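# Snap the folder clip's lever shut under its hook

## Task

Fully close the clip on the folder: swing its lever back over until it lies flat and is caught and held down by the small hook.

## Robot and tools

ROBOT. Two arms work over a table. left_arm carries a left hand and right_arm a right hand; the left hand is the mirror image of the right. Calibrated base positions in the scene frame: left_arm (+0.013, +0.341, +0.039) m, right_arm (-0.053, -0.526, +0.039) m. A camera stand is bolted behind the arms. Cameras: cam_high and cam_low (896x504), cam_left_wrist and cam_right_wrist (672x504).

FRAME. All positions, velocities and targets are in the scene frame. Its origin is at table-top height, halfway between the nominal bases. +z points up, +x out over the table, and left_arm sits on the +y side (not the image side). Each hand has a hand point near the palm. In the right hand's own axes, +z runs along straight fingers toward the tips, +y out of the palm face, and +x across the palm away from the thumb. On the left hand, +x points toward the thumb instead. A fixed mast on the palm side of the wrist can strike things.

ROW LAYOUT. Every command row is one flat list of 48 numbers, each in [-1, 1], covering both arms even if only one moves. Order: left_arm dx, dy, dz, rx, ry, rz; then the left hand's 16 motor numbers; then left current_limit and speed. After that comes the same 24-number block for right_arm and the right hand.

POSE NUMBERS (dx to rz) are offsets, not poses. They count from that arm's Hand target as it was when the action or move began, along the scene axes. Every row in an action counts from that same start, not from the row before it. 1.0 equals 0.6 m for dx, dy, dz, and 180 degrees for rx, ry, rz, which together form one rotation vector turning about the Hand target's position. Sending the same offset again moves the arm further. Six zeros re-request the current Hand target. The commanded orientation is clipped each step to within 32 degrees of the measured one.

HAND NUMBERS are absolute goals, not offsets. Each is scaled between a hinge's two stops. Order per hand: index_mcp, index_abd, index_pip, index_dip, middle_mcp, middle_abd, middle_pip, middle_dip, ring_mcp, ring_abd, ring_pip, ring_dip, thumb_cmc, thumb_axl, thumb_mcp, thumb_ipl. Values that make a digit straight: _mcp +0.75, _abd 0.00, _pip +0.58, _dip +0.70, thumb_cmc +0.71, thumb_axl +0.68, thumb_mcp +0.23, thumb_ipl +0.17. Moving toward -1 curls the fingers toward the palm and swings the thumb round in front of it. A zero is itself a goal. To leave a hand unchanged, send back its hand_goal, hand_current_limit and hand_speed. current_limit maps -1..+1 to 0..550 mA and caps every motor. speed maps to (speed+1)/2 of 8.5 rad/s. Both start at +0.4 and -0.6 and stay as last sent.

TOOLS.
- execute_actions(actions, cameras): actions is a list of actions. Each action is up to 15 rows, one row per 1/30 s step; a short action repeats its last row to fill 15 steps. An empty actions list returns images. cameras takes a list of names, ["all"] or [].
- move(target, speed, blend, stop_force, zero, blocking, cameras): drives each hand point in a straight line toward target. target is one 48-number row, or a list of up to 15 rows. Every row in the list is offset from the same start Hand targets. speed is in m/s, 0.002 to 3.6, default 0.25; turning is capped at twice that in rad/s. blend is in metres and rounds corners in a list; 0 stops at each target. stop_force is in N, 3 to 120, one value for both arms. It ends an arm's path once the wrist senses that much push against its motion. It is unreliable while the hand turns, and should be omitted when backing off a contact. zero (default true) re-zeroes the sensor before the move. blocking=false returns after about 0.5 s and cannot be combined with stop_force. The whole move lasts at most 10 s. Moves do not avoid obstacles, and paths close to an arm's own base can flip its shoulder, so route around the base.
- wait(seconds 0 to 10): holds the last commands while time passes.
- stop(): brakes a running move.
- zoom_image(camera, region [x0, y0, x1, y1] in pixels, each side at most 504): enlarges part of the newest image from that camera.
- zero_wrist_force(arm): tares that arm's wrist sensor.
- finished_scene(scene 1, optional): ends the scene for good. The clip must stay closed after the robot lets go.

RESULTS. Each arm reports end_effector_position (m), end_effector_quat_wxyz and velocities, plus Hand target, which is what the next offsets count from. The hand point often rests a little short of its target; send the gap as an offset. Hand lines list 16 entries in motor order: hand_goal, hand_measured, hand_current_ma and hand_state (moving, goal, blocked or overload). Wrist force and Wrist torque are given in the end effector's own axes, plus a peak line. Joint torques and motor temperatures also appear. A move adds a move: line with its ending (done, off_target, moving, held, fault) and any limits (paced, held). Fault lines include TORQUE FAULT, force fault, HAND FAULT, MOTOR HOT and OVER-TEMPERATURE FAULT.

AVOID. A net force around 150 N, or contact torque at a joint limit (wrists 24.6 N m), stops the arm for 10 s. The arms are stiff, so aiming even slightly past a firm surface can cause a fault; approach slowly, using stop_force. A motor drawing 495 mA or more for 5 s shuts down. Do not let the arms or hands press on each other. Do not hit fixed or heavy objects hard, slam, drop parts, or let anything leave the table. Any arm stop costs time.

Each tool is called as name(argument=value, ...), one argument or row to a line, values as JSON.

## Session

execute_actions(
  actions=[],
)

Scene clock: 0.00 s.
left_arm: end_effector_position=(+0.7582, +0.4501, +0.1648) hand_goal=(+0.754, +0.000, +0.576, +0.696, +0.754, +0.000, +0.576, +0.696, +0.754, +0.000, +0.576, +0.696, +0.714, +0.678, +0.226, +0.168) hand_measured=(+0.754, +0.000, +0.576, +0.696, +0.754, +0.000, +0.576, +0.696, +0.754, +0.000, +0.576, +0.696, +0.714, +0.678, +0.226, +0.168) hand_current_ma=(+0, +0, +0, +0, +0, +0, +0, +0, +0, +0, +0, +0, +0, +0, +0, +0) hand_state=(goal, goal, goal, goal, goal, goal, goal, goal, goal, goal, goal, goal, goal, goal, goal, goal) hand_current_limit=0.40 hand_speed=-0.60 end_effector_quat_wxyz=(+0.061, +0.744, -0.620, +0.241) | right_arm: end_effector_position=(+0.1786, -0.7226, +0.2708) hand_goal=(+0.754, +0.000, +0.576, +0.696, +0.754, +0.000, +0.576, +0.696, +0.754, +0.000, +0.576, +0.696, +0.714, +0.678, +0.226, +0.168) hand_measured=(+0.754, +0.000, +0.576, +0.696, +0.754, +0.000, +0.576, +0.696, +0.754, +0.000, +0.576, +0.696, +0.714, +0.678, +0.226, +0.168) hand_current_ma=(+0, +0, +0, +0, +0, +0, +0, +0, +0, +0, +0, +0, +0, +0, +0, +0) hand_state=(goal, goal, goal, goal, goal, goal, goal, goal, goal, goal, goal, goal, goal, goal, goal, goal) hand_current_limit=0.40 hand_speed=-0.60 end_effector_quat_wxyz=(-0.443, +0.678, +0.578, +0.096)
Joint positions: left_arm=[3.631 -2.396 -1.067 -1.164 1.075 -2.873] | right_arm=[-1.27 -1.648 1.86 -0.85 -1.716 -1.026]
Joint velocities: within noise
Joint torques (N m): no reading
Motor temperatures (°C): left_arm=[36 29 30 36 37 39] | right_arm=[28 34 32 33 38 29]
Wrist force (N): no reading
Wrist torque (N m): no reading
Wrist force, peak (N): no reading
Hand target: left_arm +0.7582, +0.4501, +0.1648; +0.061, +0.744, -0.620, +0.241 | right_arm +0.1786, -0.7226, +0.2708; -0.443, +0.678, +0.578, +0.096

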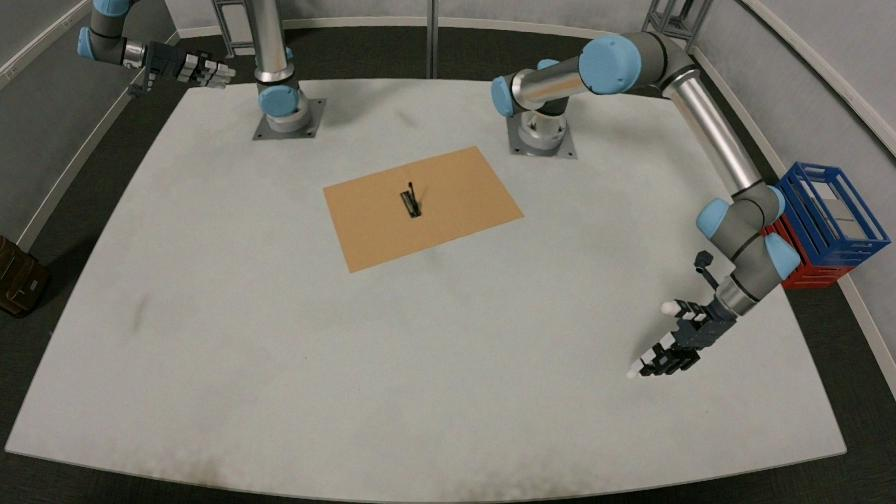

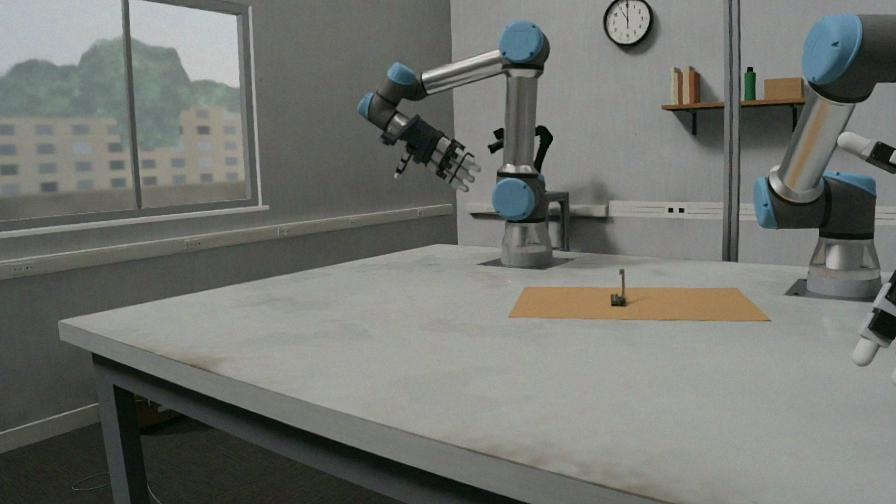

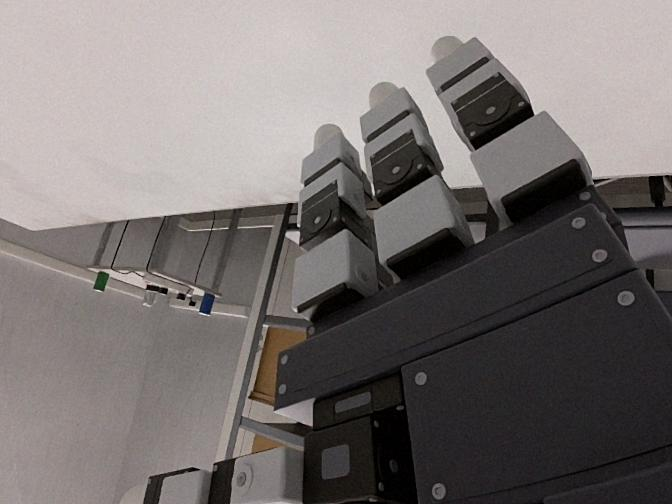

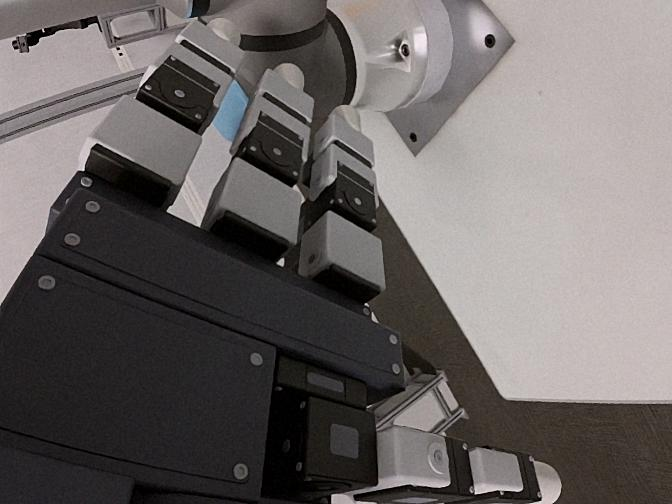

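zoom_image(
  camera="cam_high",
  region=[370, 160, 450, 240],
)

zoom_image(
  camera="cam_low",
  region=[570, 250, 670, 330],
)

zoom_image(
  camera="cam_high",
  region=[300, 130, 540, 290],
)

Scaled by 6.300 from the camera's 896x504 image, which has a finer 1280x720 frame.

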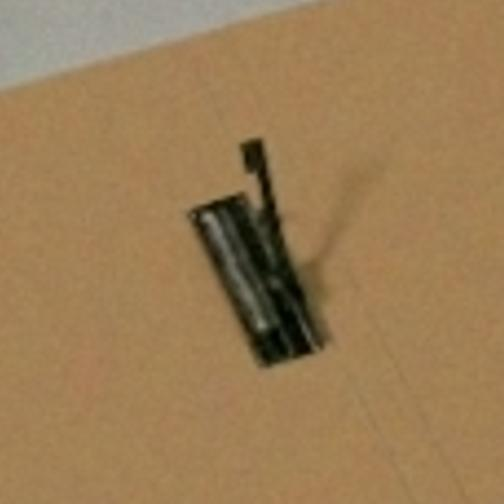

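Scaled by 5.040 from the camera's 896x504 image, which has a finer 1280x720 frame.

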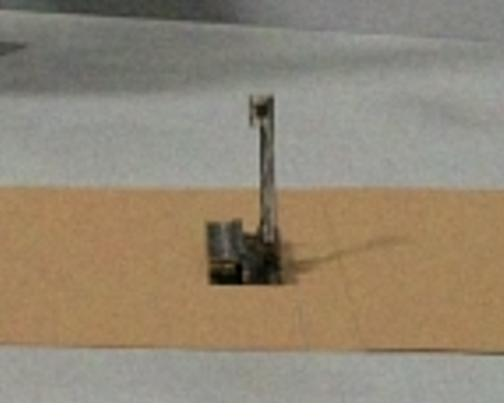

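Scaled by 2.100 from the camera's 896x504 image, which has a finer 1280x720 frame.

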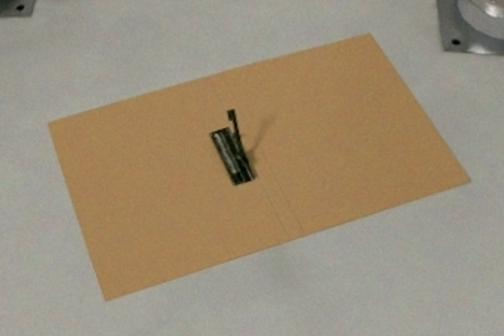

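move(
  target=[
    [0,0,0,0,0,0,0.754,0,0.576,0.696,0.754,0,0.576,0.696,0.754,0,0.576,0.696,0.714,0.678,0.226,0.168,0.4,-0.6,0.25,0.2,0.2,-0.045,-0.08,0.0015,0.754,0,0.576,0.696,-0.48,0,-0.737,0.04,-0.48,0,-0.737,0.04,0.714,0.678,0.226,0.168,0.4,-0.6],
    [0,0,0,0,0,0,0.754,0,0.576,0.696,0.754,0,0.576,0.696,0.754,0,0.576,0.696,0.714,0.678,0.226,0.168,0.4,-0.6,0.22,0.85,0.2,-0.0893,-0.165,0.003,0.754,0,0.576,0.696,-0.48,0,-0.737,0.04,-0.48,0,-0.737,0.04,0.714,0.678,0.226,0.168,0.4,-0.6],
  ],
  speed=0.3,
  blend=0.05,
  cameras=["all"],
)

Scene clock: 82.80 s.
left_arm: end_effector_position=(+0.7582, +0.4501, +0.1648) hand_goal=(+0.754, +0.000, +0.576, +0.696, +0.754, +0.000, +0.576, +0.696, +0.754, +0.000, +0.576, +0.696, +0.714, +0.678, +0.226, +0.168) hand_measured=(+0.754, +0.000, +0.576, +0.696, +0.754, +0.000, +0.576, +0.696, +0.754, +0.000, +0.576, +0.696, +0.714, +0.678, +0.224, +0.168) hand_current_ma=(-1, +0, +1, +0, -1, +0, +1, +0, -1, +0, +1, +0, +0, -1, -3, +0) hand_state=(goal, goal, goal, goal, goal, goal, goal, goal, goal, goal, goal, goal, goal, goal, goal, goal) hand_current_limit=0.40 hand_speed=-0.60 end_effector_quat_wxyz=(+0.061, +0.744, -0.620, +0.241) | right_arm: end_effector_position=(+0.3106, -0.2126, +0.3908) hand_goal=(+0.754, +0.000, +0.576, +0.696, -0.480, +0.000, -0.736, +0.040, -0.480, +0.000, -0.736, +0.040, +0.714, +0.678, +0.226, +0.168) hand_measured=(+0.752, +0.000, +0.576, +0.696, -0.468, +0.000, -0.730, +0.042, -0.466, +0.000, -0.732, +0.042, +0.712, +0.678, +0.224, +0.168) hand_current_ma=(-10, +1, +2, +0, +50, +1, +19, +7, +53, +1, +16, +9, -6, -2, -7, -1) hand_state=(goal, goal, goal, goal, goal, goal, goal, goal, goal, goal, goal, goal, goal, goal, goal, goal) hand_current_limit=0.40 hand_speed=-0.60 end_effector_quat_wxyz=(-0.183, +0.683, +0.683, +0.183)
Joint positions: left_arm=[3.631 -2.396 -1.067 -1.164 1.075 -2.873] | right_arm=[0.267 -1.962 1.984 -1.751 -1.07 0.32]
Joint torques (N m): left_arm=[-0.79 50.76 21.88 2.65 -0.91 -0.08] | right_arm=[14.71 -3.74 -14.03 -4.88 2.34 0.85]
Wrist force (N): left_arm=[-0.2 0.0 -0.4] | right_arm=[0.3 -0.7 0.0]
Wrist torque (N m): left_arm=[0.04 0.01 -0.01] | right_arm=[-0.10 -0.02 0.01]
Wrist force, peak (N): left_arm=[-0.5 0.6 0.2] | right_arm=[2.1 -0.7 1.3]
Hand target: left_arm +0.7582, +0.4501, +0.1648; +0.061, +0.744, -0.620, +0.241 | right_arm +0.3106, -0.2126, +0.3908; -0.183, +0.683, +0.683, +0.183
Off the commanded pose: left_arm 0.000 m, 0 deg | right_arm 0.000 m, 0 deg.
move: done

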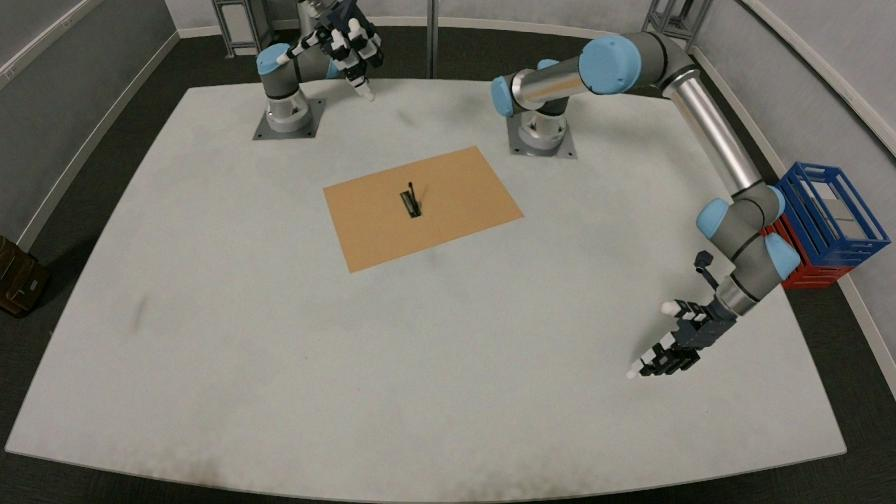

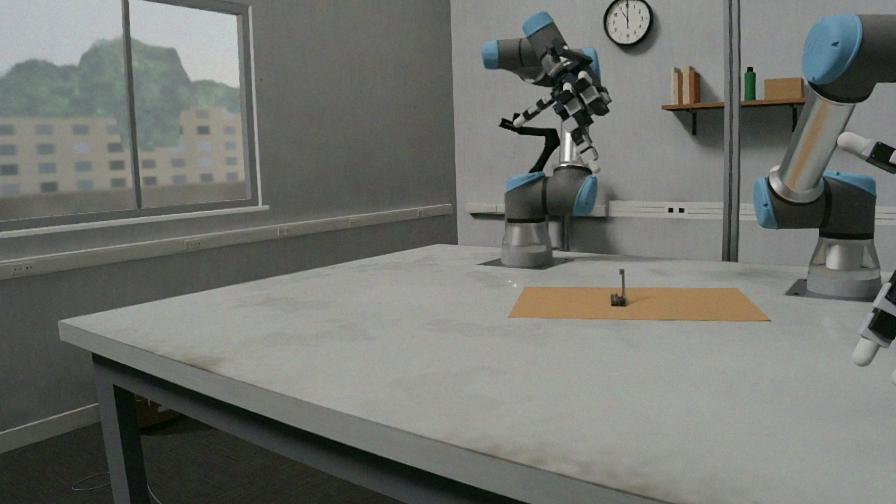

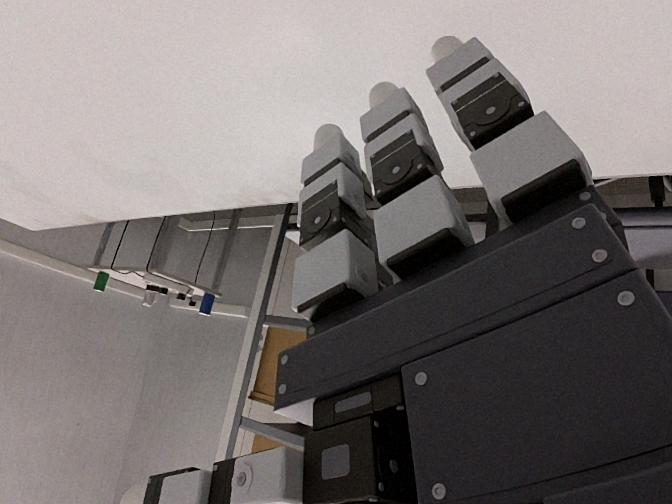

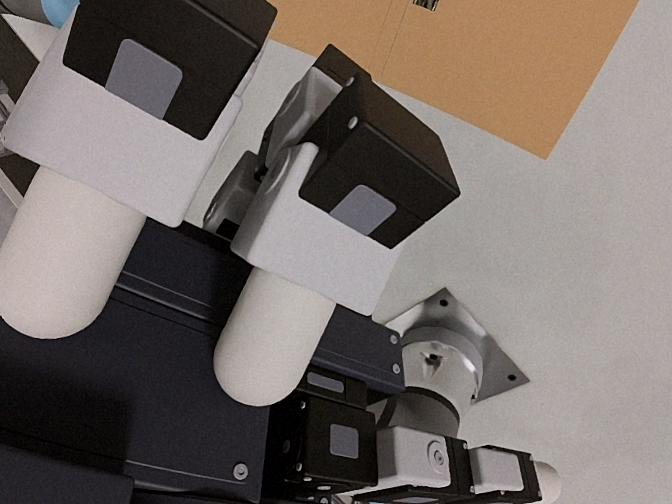

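move(
  target=[0,0,0,0,0,0,0.754,0,0.576,0.696,0.754,0,0.576,0.696,0.754,0,0.576,0.696,0.714,0.678,0.226,0.168,0.4,-0.6,0.18,0.3,0,0,0,0,0.754,0,0.576,0.696,0.754,0,0.576,0.696,0.754,0,0.576,0.696,0.714,0.678,0.226,0.168,0.4,-0.2],
  speed=0.3,
  cameras=["all"],
)

Scene clock: 91.03 s.
left_arm: end_effector_position=(+0.7582, +0.4501, +0.1648) hand_goal=(+0.754, +0.000, +0.576, +0.696, +0.754, +0.000, +0.576, +0.696, +0.754, +0.000, +0.576, +0.696, +0.714, +0.678, +0.226, +0.168) hand_measured=(+0.754, +0.000, +0.576, +0.696, +0.754, +0.000, +0.576, +0.696, +0.754, +0.000, +0.576, +0.696, +0.714, +0.678, +0.224, +0.168) hand_current_ma=(-1, +0, +1, +0, -1, +0, +1, +0, -1, +0, +1, +0, +0, -1, -3, +0) hand_state=(goal, goal, goal, goal, goal, goal, goal, goal, goal, goal, goal, goal, goal, goal, goal, goal) hand_current_limit=0.40 hand_speed=-0.60 end_effector_quat_wxyz=(+0.061, +0.744, -0.620, +0.241) | right_arm: end_effector_position=(+0.4185, -0.0326, +0.3907) hand_goal=(+0.754, +0.000, +0.576, +0.696, +0.754, +0.000, +0.576, +0.696, +0.754, +0.000, +0.576, +0.696, +0.714, +0.678, +0.226, +0.168) hand_measured=(+0.752, +0.000, +0.576, +0.696, +0.752, +0.000, +0.574, +0.694, +0.750, +0.000, +0.572, +0.694, +0.712, +0.678, +0.224, +0.168) hand_current_ma=(-8, +1, +2, +0, -10, +1, -9, -6, -11, +1, -10, -8, -5, -2, -7, -1) hand_state=(goal, goal, goal, goal, goal, goal, goal, goal, goal, goal, goal, goal, goal, goal, goal, goal) hand_current_limit=0.40 hand_speed=-0.20 end_effector_quat_wxyz=(-0.183, +0.683, +0.683, +0.183)
Joint positions: left_arm=[3.631 -2.396 -1.067 -1.164 1.075 -2.873] | right_arm=[0.546 -1.441 1.571 -1.997 -1.134 0.625]
Joint torques (N m): left_arm=[-1.14 50.31 21.48 2.36 -0.8 0.06] | right_arm=[-11.86 -20.62 -31.12 -4.65 3.33 -0.27]
Wrist force (N): left_arm=[-0.1 0.4 0.1] | right_arm=[0.1 -0.6 -0.2]
Wrist torque (N m): left_arm=[0.04 0.02 -0.02] | right_arm=[-0.15 -0.13 -0.05]
Wrist force, peak (N): left_arm=[-0.5 0.3 -0.1] | right_arm=[-1.4 -1.5 -1.3]
Hand target: left_arm +0.7582, +0.4501, +0.1648; +0.061, +0.744, -0.620, +0.241 | right_arm +0.4186, -0.0326, +0.3908; -0.183, +0.683, +0.683, +0.183
Off the commanded pose: left_arm 0.000 m, 0 deg | right_arm 0.000 m, 0 deg.
move: done

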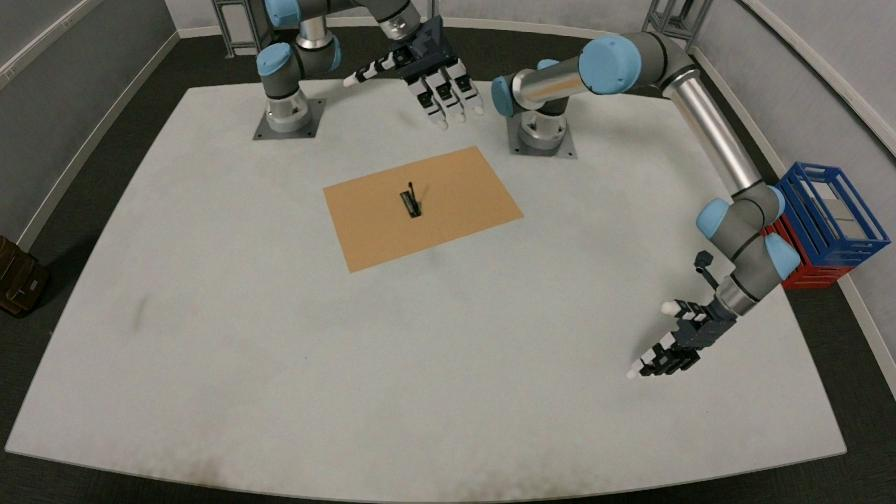

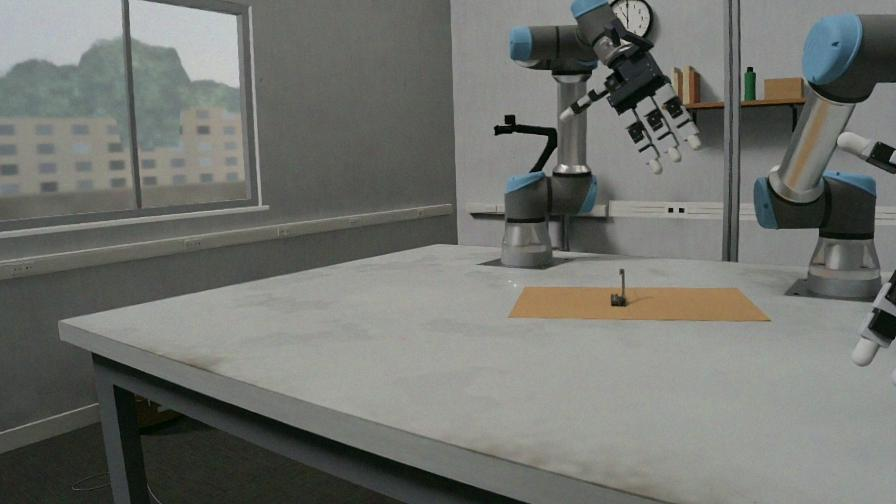

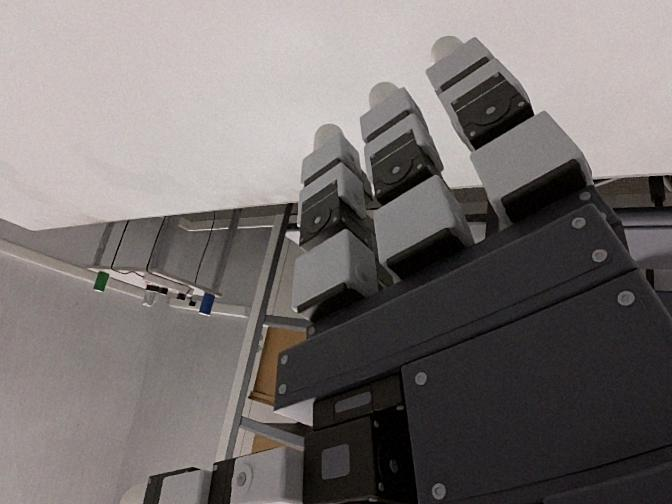

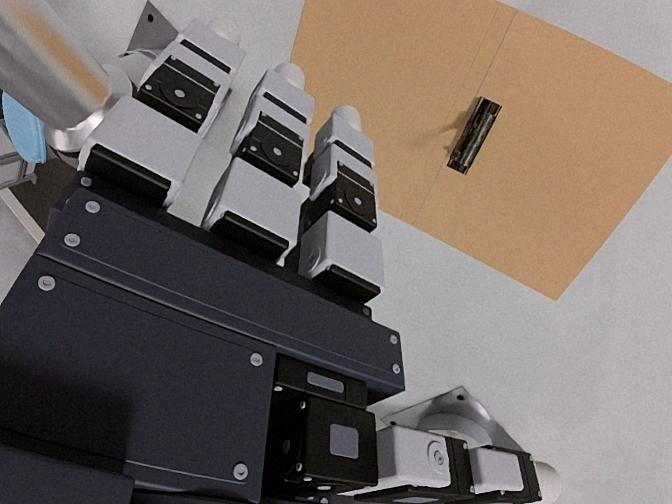

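zoom_image(
  camera="cam_right_wrist",
  region=[420, 80, 530, 190],
)

zoom_image(
  camera="cam_low",
  region=[600, 260, 640, 310],
)

zoom_image(
  camera="cam_high",
  region=[390, 175, 435, 225],
)

Scaled by 4.582 from the camera's 672x504 image, which has a finer 960x720 frame.

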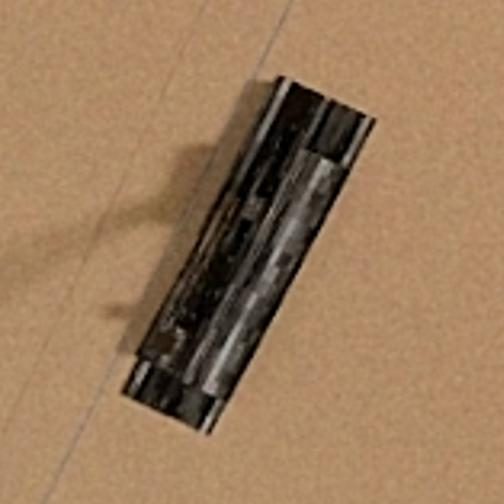

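Scaled by 10.080 from the camera's 896x504 image, which has a finer 1280x720 frame.

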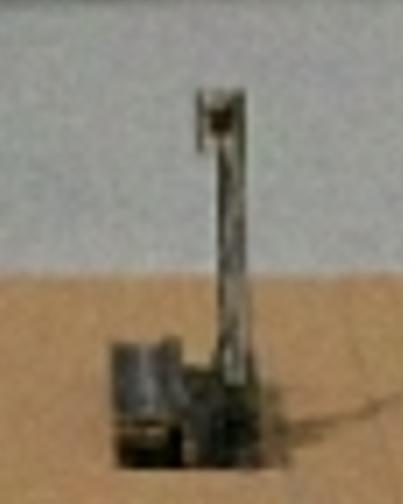

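Scaled by 10.080 from the camera's 896x504 image, which has a finer 1280x720 frame.

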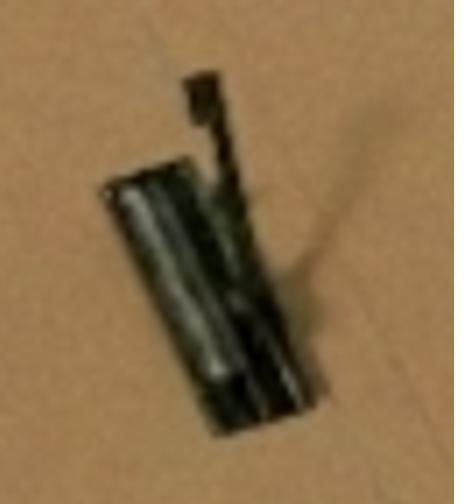

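move(
  target=[0,0,0,0,0,0,0.754,0,0.576,0.696,0.754,0,0.576,0.696,0.754,0,0.576,0.696,0.714,0.678,0.226,0.168,0.4,-0.6,0.012,-0.147,-0.265,-0.145,0.1019,-0.38,0.754,0,0.576,0.696,0.97,0,0.97,0.97,0.97,0,0.97,0.97,0.714,0.678,0.226,0.168,0.4,-0.2],
  speed=0.3,
  cameras=["all"],
)

Scene clock: 235.30 s.
left_arm: end_effector_position=(+0.7582, +0.4501, +0.1648) hand_goal=(+0.754, +0.000, +0.576, +0.696, +0.754, +0.000, +0.576, +0.696, +0.754, +0.000, +0.576, +0.696, +0.714, +0.678, +0.226, +0.168) hand_measured=(+0.754, +0.000, +0.576, +0.696, +0.754, +0.000, +0.576, +0.696, +0.754, +0.000, +0.576, +0.696, +0.714, +0.678, +0.224, +0.168) hand_current_ma=(-1, +0, +1, +0, -1, +0, +1, +0, -1, +0, +1, +0, +0, -1, -3, +0) hand_state=(goal, goal, goal, goal, goal, goal, goal, goal, goal, goal, goal, goal, goal, goal, goal, goal) hand_current_limit=0.40 hand_speed=-0.60 end_effector_quat_wxyz=(+0.061, +0.744, -0.620, +0.241) | right_arm: end_effector_position=(+0.4259, -0.1209, +0.2318) hand_goal=(+0.754, +0.000, +0.576, +0.696, +0.970, +0.000, +0.970, +0.970, +0.970, +0.000, +0.970, +0.970, +0.714, +0.678, +0.226, +0.168) hand_measured=(+0.752, +0.000, +0.576, +0.696, +0.962, +0.000, +0.964, +0.968, +0.962, +0.000, +0.964, +0.966, +0.712, +0.678, +0.224, +0.168) hand_current_ma=(-8, +1, +2, +0, -27, +1, -21, -9, -28, +1, -23, -12, -5, -2, -8, -1) hand_state=(goal, goal, goal, goal, goal, goal, goal, goal, goal, goal, goal, goal, goal, goal, goal, goal) hand_current_limit=0.40 hand_speed=-0.20 end_effector_quat_wxyz=(+0.000, +0.985, +0.173, +0.000)
Joint positions: left_arm=[3.631 -2.396 -1.067 -1.164 1.075 -2.873] | right_arm=[0.598 -1.093 1.397 -1.874 -1.571 1.835]
Joint torques (N m): left_arm=[-0.12 50.44 21.56 2.51 -1.01 0] | right_arm=[15.11 -49.06 -12.69 -4.4 2.63 0.3]
Wrist force (N): left_arm=[-0.2 0.1 0.0] | right_arm=[0.5 -0.4 0.1]
Wrist torque (N m): left_arm=[0.01 0.03 -0.02] | right_arm=[-0.23 -0.20 0.02]
Wrist force, peak (N): left_arm=[-0.5 0.5 -0.2] | right_arm=[0.3 -1.2 -0.9]
Hand target: left_arm +0.7582, +0.4501, +0.1648; +0.061, +0.744, -0.620, +0.241 | right_arm +0.4258, -0.1208, +0.2318; +0.000, +0.985, +0.173, +0.000
Off the commanded pose: left_arm 0.000 m, 0 deg | right_arm 0.000 m, 0 deg.
move: done

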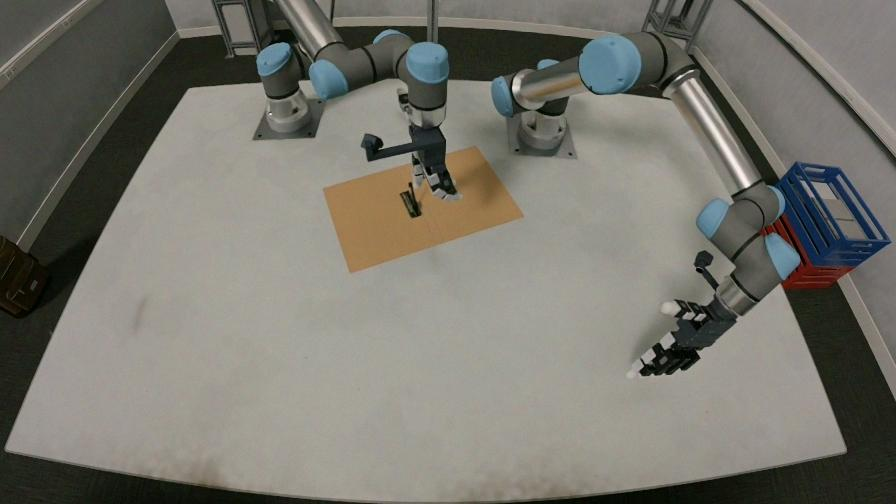

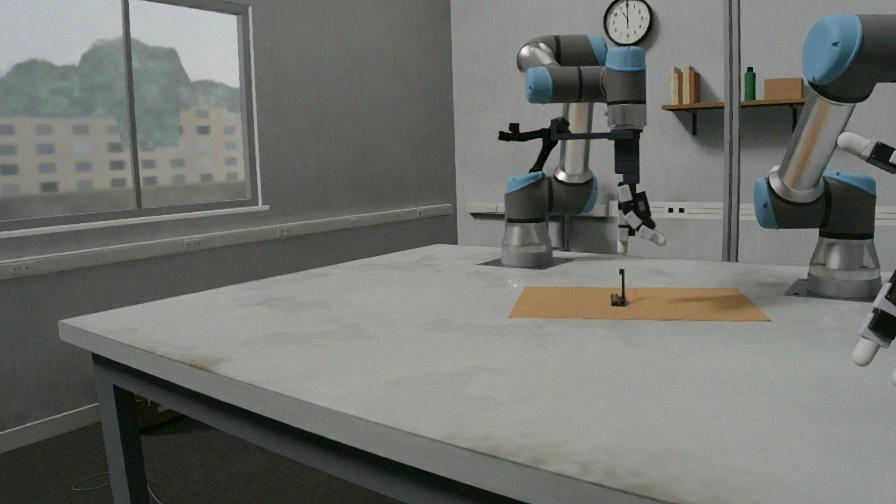

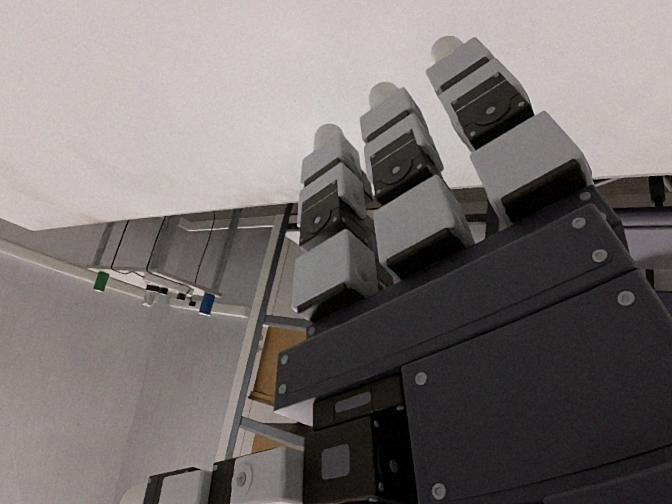

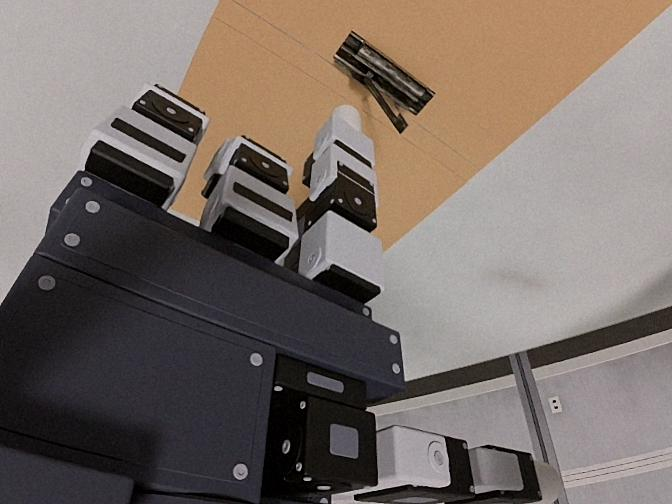

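zoom_image(
  camera="cam_right_wrist",
  region=[310, 10, 450, 150],
)

Scaled by 3.600 from the camera's 672x504 image, which has a finer 960x720 frame.

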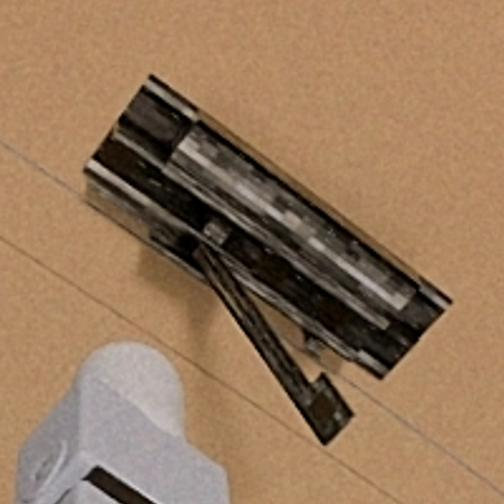

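zoom_image(
  camera="cam_high",
  region=[380, 140, 480, 230],
)

zoom_image(
  camera="cam_low",
  region=[590, 210, 690, 310],
)

Scaled by 5.040 from the camera's 896x504 image, which has a finer 1280x720 frame.

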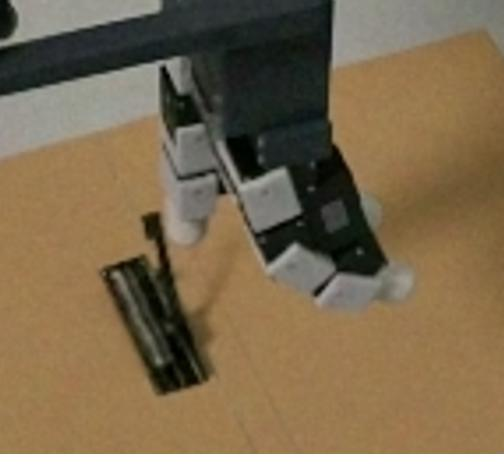

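Scaled by 5.040 from the camera's 896x504 image, which has a finer 1280x720 frame.

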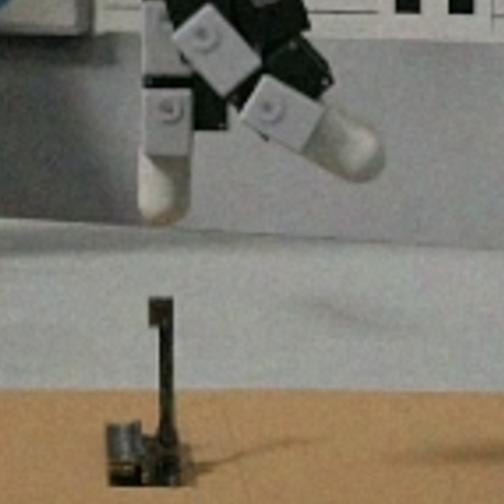

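move(
  target=[0,0,0,0,0,0,0.754,0,0.576,0.696,0.754,0,0.576,0.696,0.754,0,0.576,0.696,0.714,0.678,0.226,0.168,0.4,-0.6,-0.068,-0.025,-0.07,0,0,0,0.754,0,0.576,0.696,0.97,0,0.97,0.97,0.97,0,0.97,0.97,0.714,0.678,0.226,0.168,0.4,-0.2],
  speed=0.15,
  cameras=["cam_high","cam_low","cam_right_wrist"],
)

zoom_image(
  camera="cam_right_wrist",
  region=[300, 10, 460, 150],
)

zoom_image(
  camera="cam_low",
  region=[590, 240, 660, 310],
)

zoom_image(
  camera="cam_high",
  region=[380, 160, 450, 230],
)

Scene clock: 304.23 s.
left_arm: end_effector_position=(+0.7582, +0.4501, +0.1648) hand_goal=(+0.754, +0.000, +0.576, +0.696, +0.754, +0.000, +0.576, +0.696, +0.754, +0.000, +0.576, +0.696, +0.714, +0.678, +0.226, +0.168) hand_measured=(+0.754, +0.000, +0.576, +0.696, +0.754, +0.000, +0.576, +0.696, +0.754, +0.000, +0.576, +0.696, +0.714, +0.678, +0.224, +0.168) hand_current_ma=(-1, +0, +1, +0, -1, +0, +1, +0, -1, +0, +1, +0, +0, -1, -3, +0) hand_state=(goal, goal, goal, goal, goal, goal, goal, goal, goal, goal, goal, goal, goal, goal, goal, goal) hand_current_limit=0.40 hand_speed=-0.60 end_effector_quat_wxyz=(+0.061, +0.744, -0.620, +0.241) | right_arm: end_effector_position=(+0.3850, -0.1356, +0.1899) hand_goal=(+0.754, +0.000, +0.576, +0.696, +0.970, +0.000, +0.970, +0.970, +0.970, +0.000, +0.970, +0.970, +0.714, +0.678, +0.226, +0.168) hand_measured=(+0.752, +0.000, +0.576, +0.696, +0.962, +0.000, +0.964, +0.968, +0.962, +0.000, +0.964, +0.966, +0.712, +0.678, +0.224, +0.168) hand_current_ma=(-8, +1, +2, +0, -27, +1, -21, -9, -28, +1, -23, -12, -5, -2, -9, -1) hand_state=(goal, goal, goal, goal, goal, goal, goal, goal, goal, goal, goal, goal, goal, goal, goal, goal) hand_current_limit=0.40 hand_speed=-0.20 end_effector_quat_wxyz=(+0.000, +0.985, +0.173, +0.000)
Joint positions: left_arm=[3.631 -2.396 -1.067 -1.164 1.075 -2.873] | right_arm=[0.616 -1.144 1.588 -2.014 -1.571 1.852]
Joint torques (N m): left_arm=[-0.26 49.57 21.23 2.34 -1.11 0.09] | right_arm=[-14.37 -29.51 -15.53 -1.77 1.27 -1.73]
Wrist force (N): left_arm=[-0.4 0.2 0.0] | right_arm=[0.4 -0.5 0.1]
Wrist torque (N m): left_arm=[0.03 0.05 -0.04] | right_arm=[-0.25 -0.19 -0.10]
Wrist force, peak (N): left_arm=[-0.5 0.2 0.3] | right_arm=[1.4 -0.3 -0.8]
Hand target: left_arm +0.7582, +0.4501, +0.1648; +0.061, +0.744, -0.620, +0.241 | right_arm +0.3850, -0.1358, +0.1898; +0.000, +0.985, +0.173, +0.000
Off the commanded pose: left_arm 0.000 m, 0 deg | right_arm 0.000 m, 0 deg.
move: done
Images, in order (width x height): cam_high 896x504, cam_low 896x504, cam_right_wrist 672x504.

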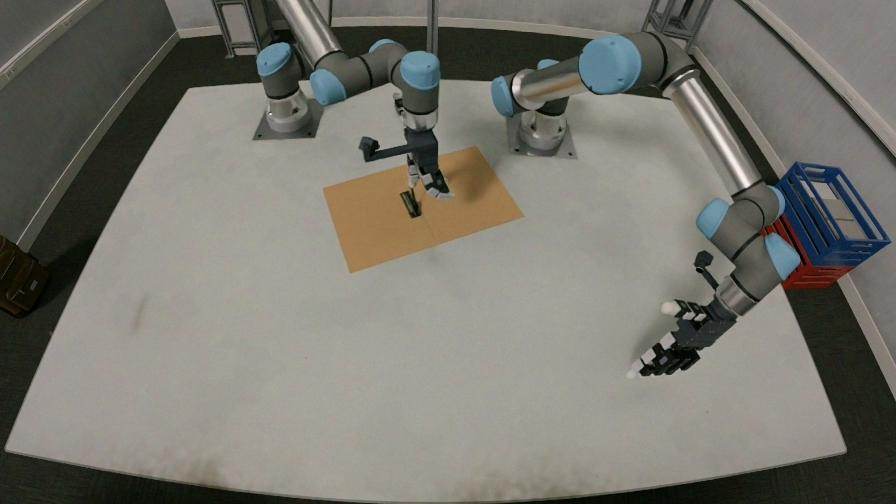

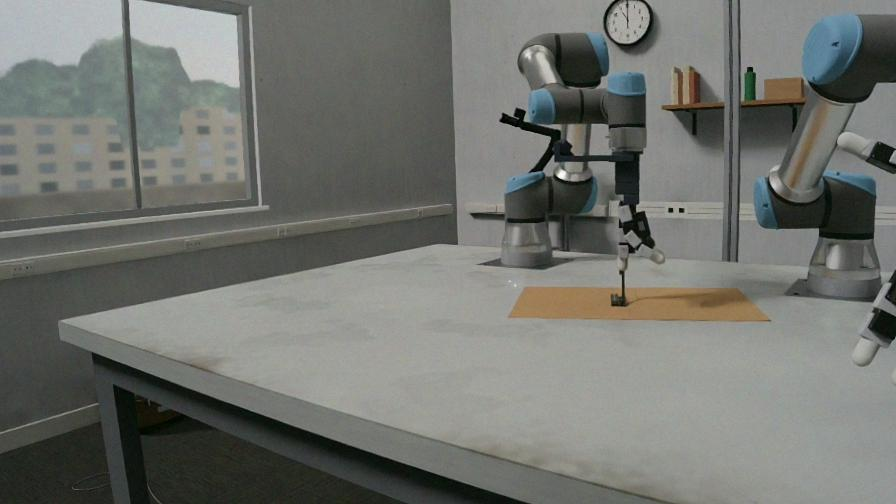

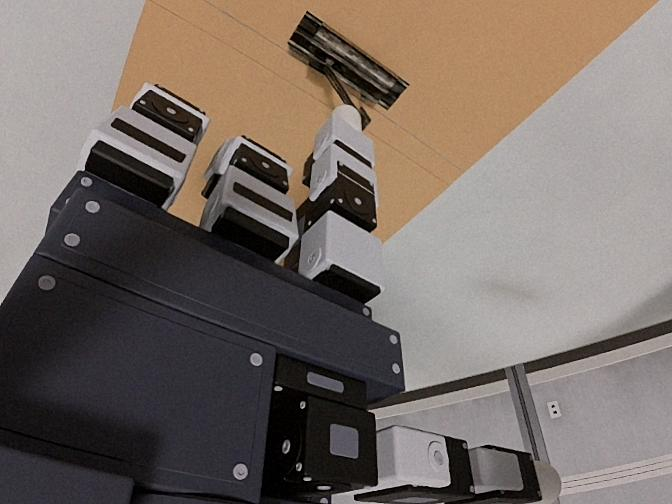

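Scaled by 3.150 from the camera's 672x504 image, which has a finer 960x720 frame.

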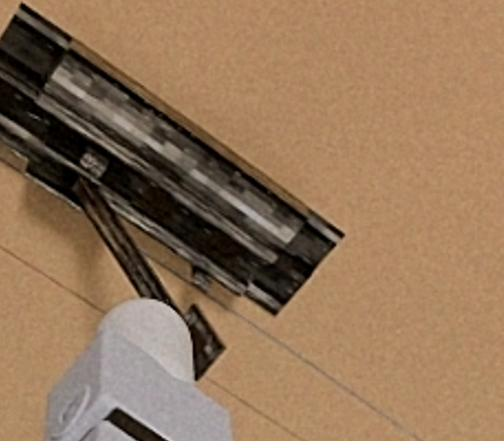

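Scaled by 7.200 from the camera's 896x504 image, which has a finer 1280x720 frame.

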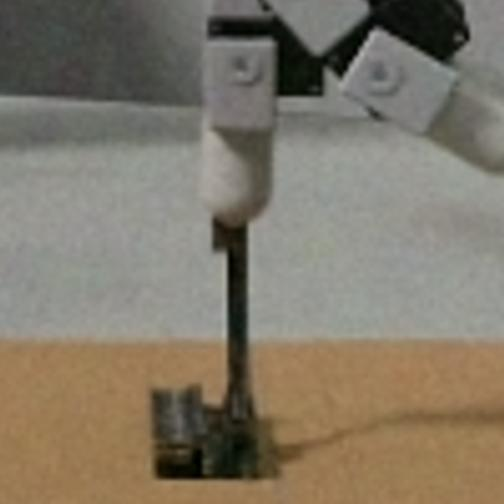

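Scaled by 7.200 from the camera's 896x504 image, which has a finer 1280x720 frame.

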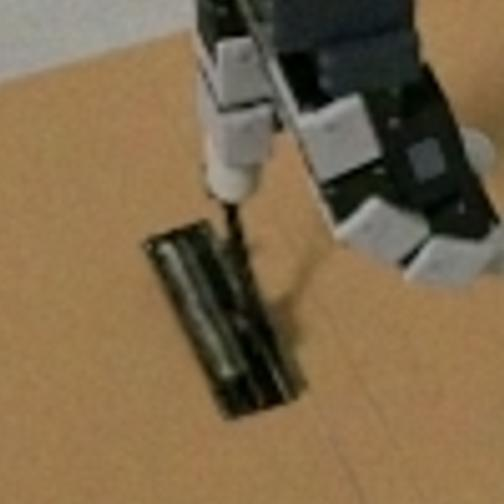

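move(
  target=[
    [0,0,0,0,0,0,0.754,0,0.576,0.696,0.754,0,0.576,0.696,0.754,0,0.576,0.696,0.714,0.678,0.226,0.168,0.4,-0.6,-0.0317,-0.0117,-0.0467,0,0,0,0.754,0,0.576,0.696,0.97,0,0.97,0.97,0.97,0,0.97,0.97,0.714,0.678,0.226,0.168,0.4,-0.2],
    [0,0,0,0,0,0,0.754,0,0.576,0.696,0.754,0,0.576,0.696,0.754,0,0.576,0.696,0.714,0.678,0.226,0.168,0.4,-0.6,-0.0667,-0.0242,-0.0833,0,0,0,0.754,0,0.576,0.696,0.97,0,0.97,0.97,0.97,0,0.97,0.97,0.714,0.678,0.226,0.168,0.4,-0.2],
  ],
  speed=0.05,
  stop_force=12,
  cameras=["cam_high","cam_low","cam_right_wrist"],
)

zoom_image(
  camera="cam_right_wrist",
  region=[300, 10, 460, 150],
)

zoom_image(
  camera="cam_low",
  region=[590, 240, 660, 310],
)

zoom_image(
  camera="cam_high",
  region=[380, 160, 450, 230],
)

Scene clock: 323.20 s.
left_arm: end_effector_position=(+0.7582, +0.4501, +0.1648) hand_goal=(+0.754, +0.000, +0.576, +0.696, +0.754, +0.000, +0.576, +0.696, +0.754, +0.000, +0.576, +0.696, +0.714, +0.678, +0.226, +0.168) hand_measured=(+0.754, +0.000, +0.576, +0.696, +0.754, +0.000, +0.576, +0.696, +0.754, +0.000, +0.576, +0.696, +0.714, +0.678, +0.224, +0.168) hand_current_ma=(-1, +0, +1, +0, -1, +0, +1, +0, -1, +0, +1, +0, +0, -1, -3, +0) hand_state=(goal, goal, goal, goal, goal, goal, goal, goal, goal, goal, goal, goal, goal, goal, goal, goal) hand_current_limit=0.40 hand_speed=-0.60 end_effector_quat_wxyz=(+0.061, +0.744, -0.620, +0.241) | right_arm: end_effector_position=(+0.3450, -0.1503, +0.1398) hand_goal=(+0.754, +0.000, +0.576, +0.696, +0.970, +0.000, +0.970, +0.970, +0.970, +0.000, +0.970, +0.970, +0.714, +0.678, +0.226, +0.168) hand_measured=(+0.746, -0.058, +0.572, +0.694, +0.962, +0.000, +0.964, +0.968, +0.962, +0.000, +0.964, +0.966, +0.712, +0.678, +0.224, +0.168) hand_current_ma=(-32, -212, -15, -4, -27, +1, -21, -9, -28, +1, -23, -12, -5, -2, -9, -1) hand_state=(goal, blocked, goal, goal, goal, goal, goal, goal, goal, goal, goal, goal, goal, goal, goal, goal) hand_current_limit=0.40 hand_speed=-0.20 end_effector_quat_wxyz=(+0.000, +0.985, +0.173, +0.000)
Joint positions: left_arm=[3.631 -2.396 -1.067 -1.164 1.075 -2.873] | right_arm=[0.636 -1.163 1.764 -2.172 -1.571 1.872]
Joint torques (N m): left_arm=[-1.8 50.59 21.29 2.53 -0.79 0.1] | right_arm=[-12.52 -24.72 -25.44 0.27 0.46 -0.98]
Wrist force (N): left_arm=[-0.3 0.2 -0.2] | right_arm=[2.1 -0.4 -4.9]
Wrist torque (N m): left_arm=[0.04 0.03 -0.04] | right_arm=[0.08 0.03 0.01]
Wrist force, peak (N): left_arm=[-0.5 0.6 -0.1] | right_arm=[2.8 -0.2 -8.2]
Hand target: left_arm +0.7582, +0.4501, +0.1648; +0.061, +0.744, -0.620, +0.241 | right_arm +0.3450, -0.1503, +0.1398; +0.000, +0.985, +0.173, +0.000
Off the commanded pose: left_arm 0.000 m, 0 deg | right_arm 0.000 m, 0 deg.
move: done
Images, in order (width x height): cam_high 896x504, cam_low 896x504, cam_right_wrist 672x504.

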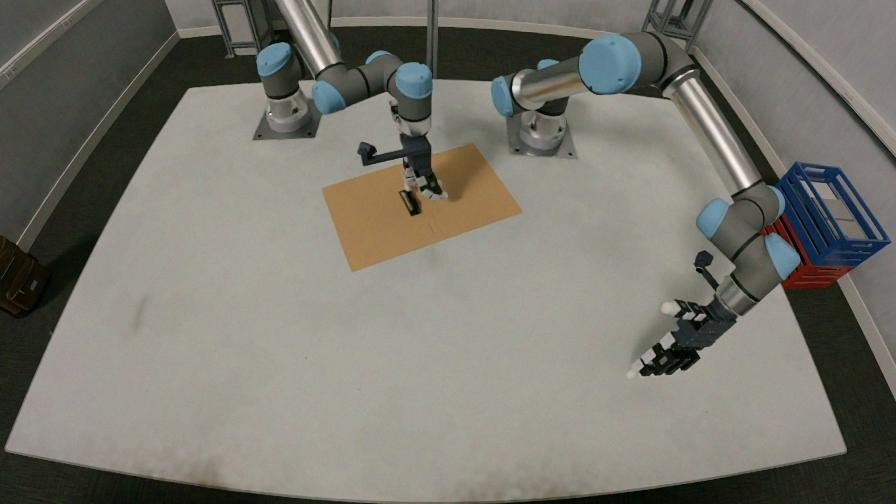

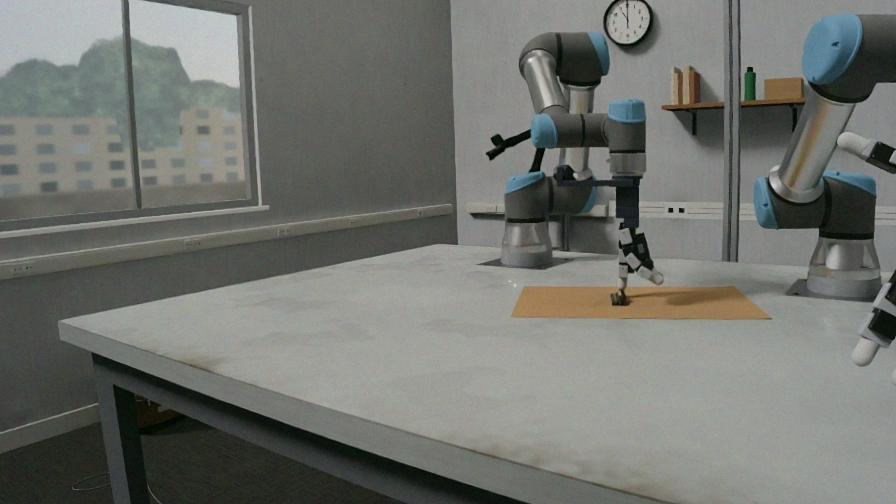

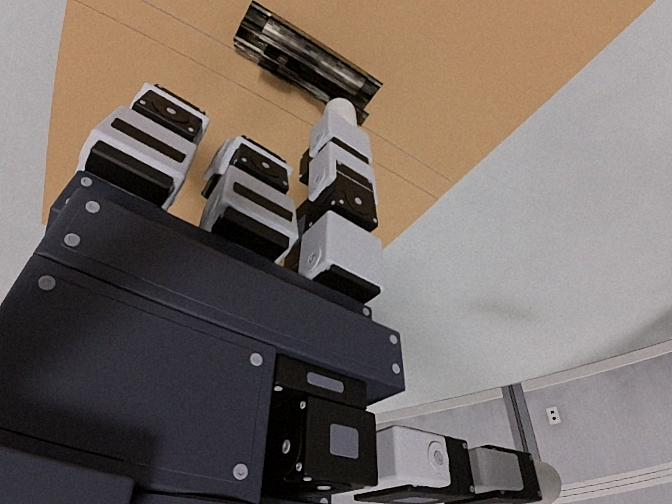

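Scaled by 3.150 from the camera's 672x504 image, which has a finer 960x720 frame.

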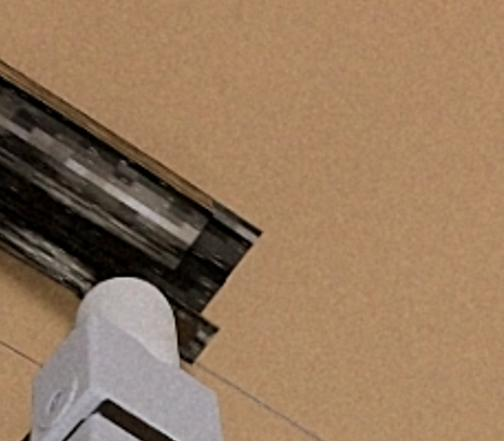

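Scaled by 7.200 from the camera's 896x504 image, which has a finer 1280x720 frame.

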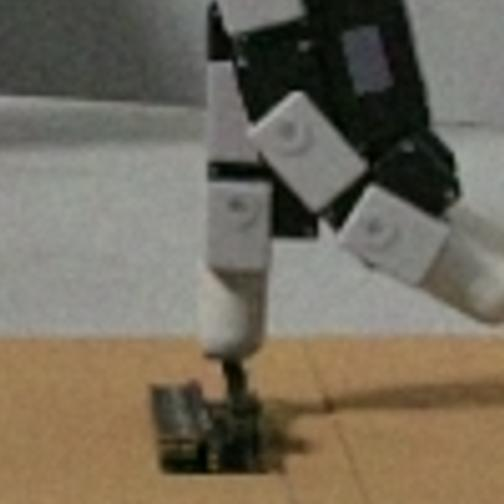

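Scaled by 7.200 from the camera's 896x504 image, which has a finer 1280x720 frame.

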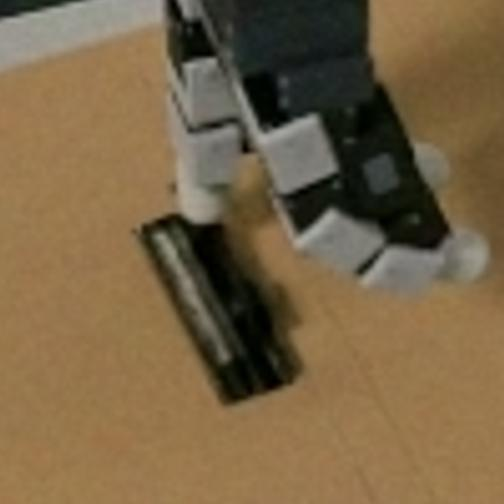

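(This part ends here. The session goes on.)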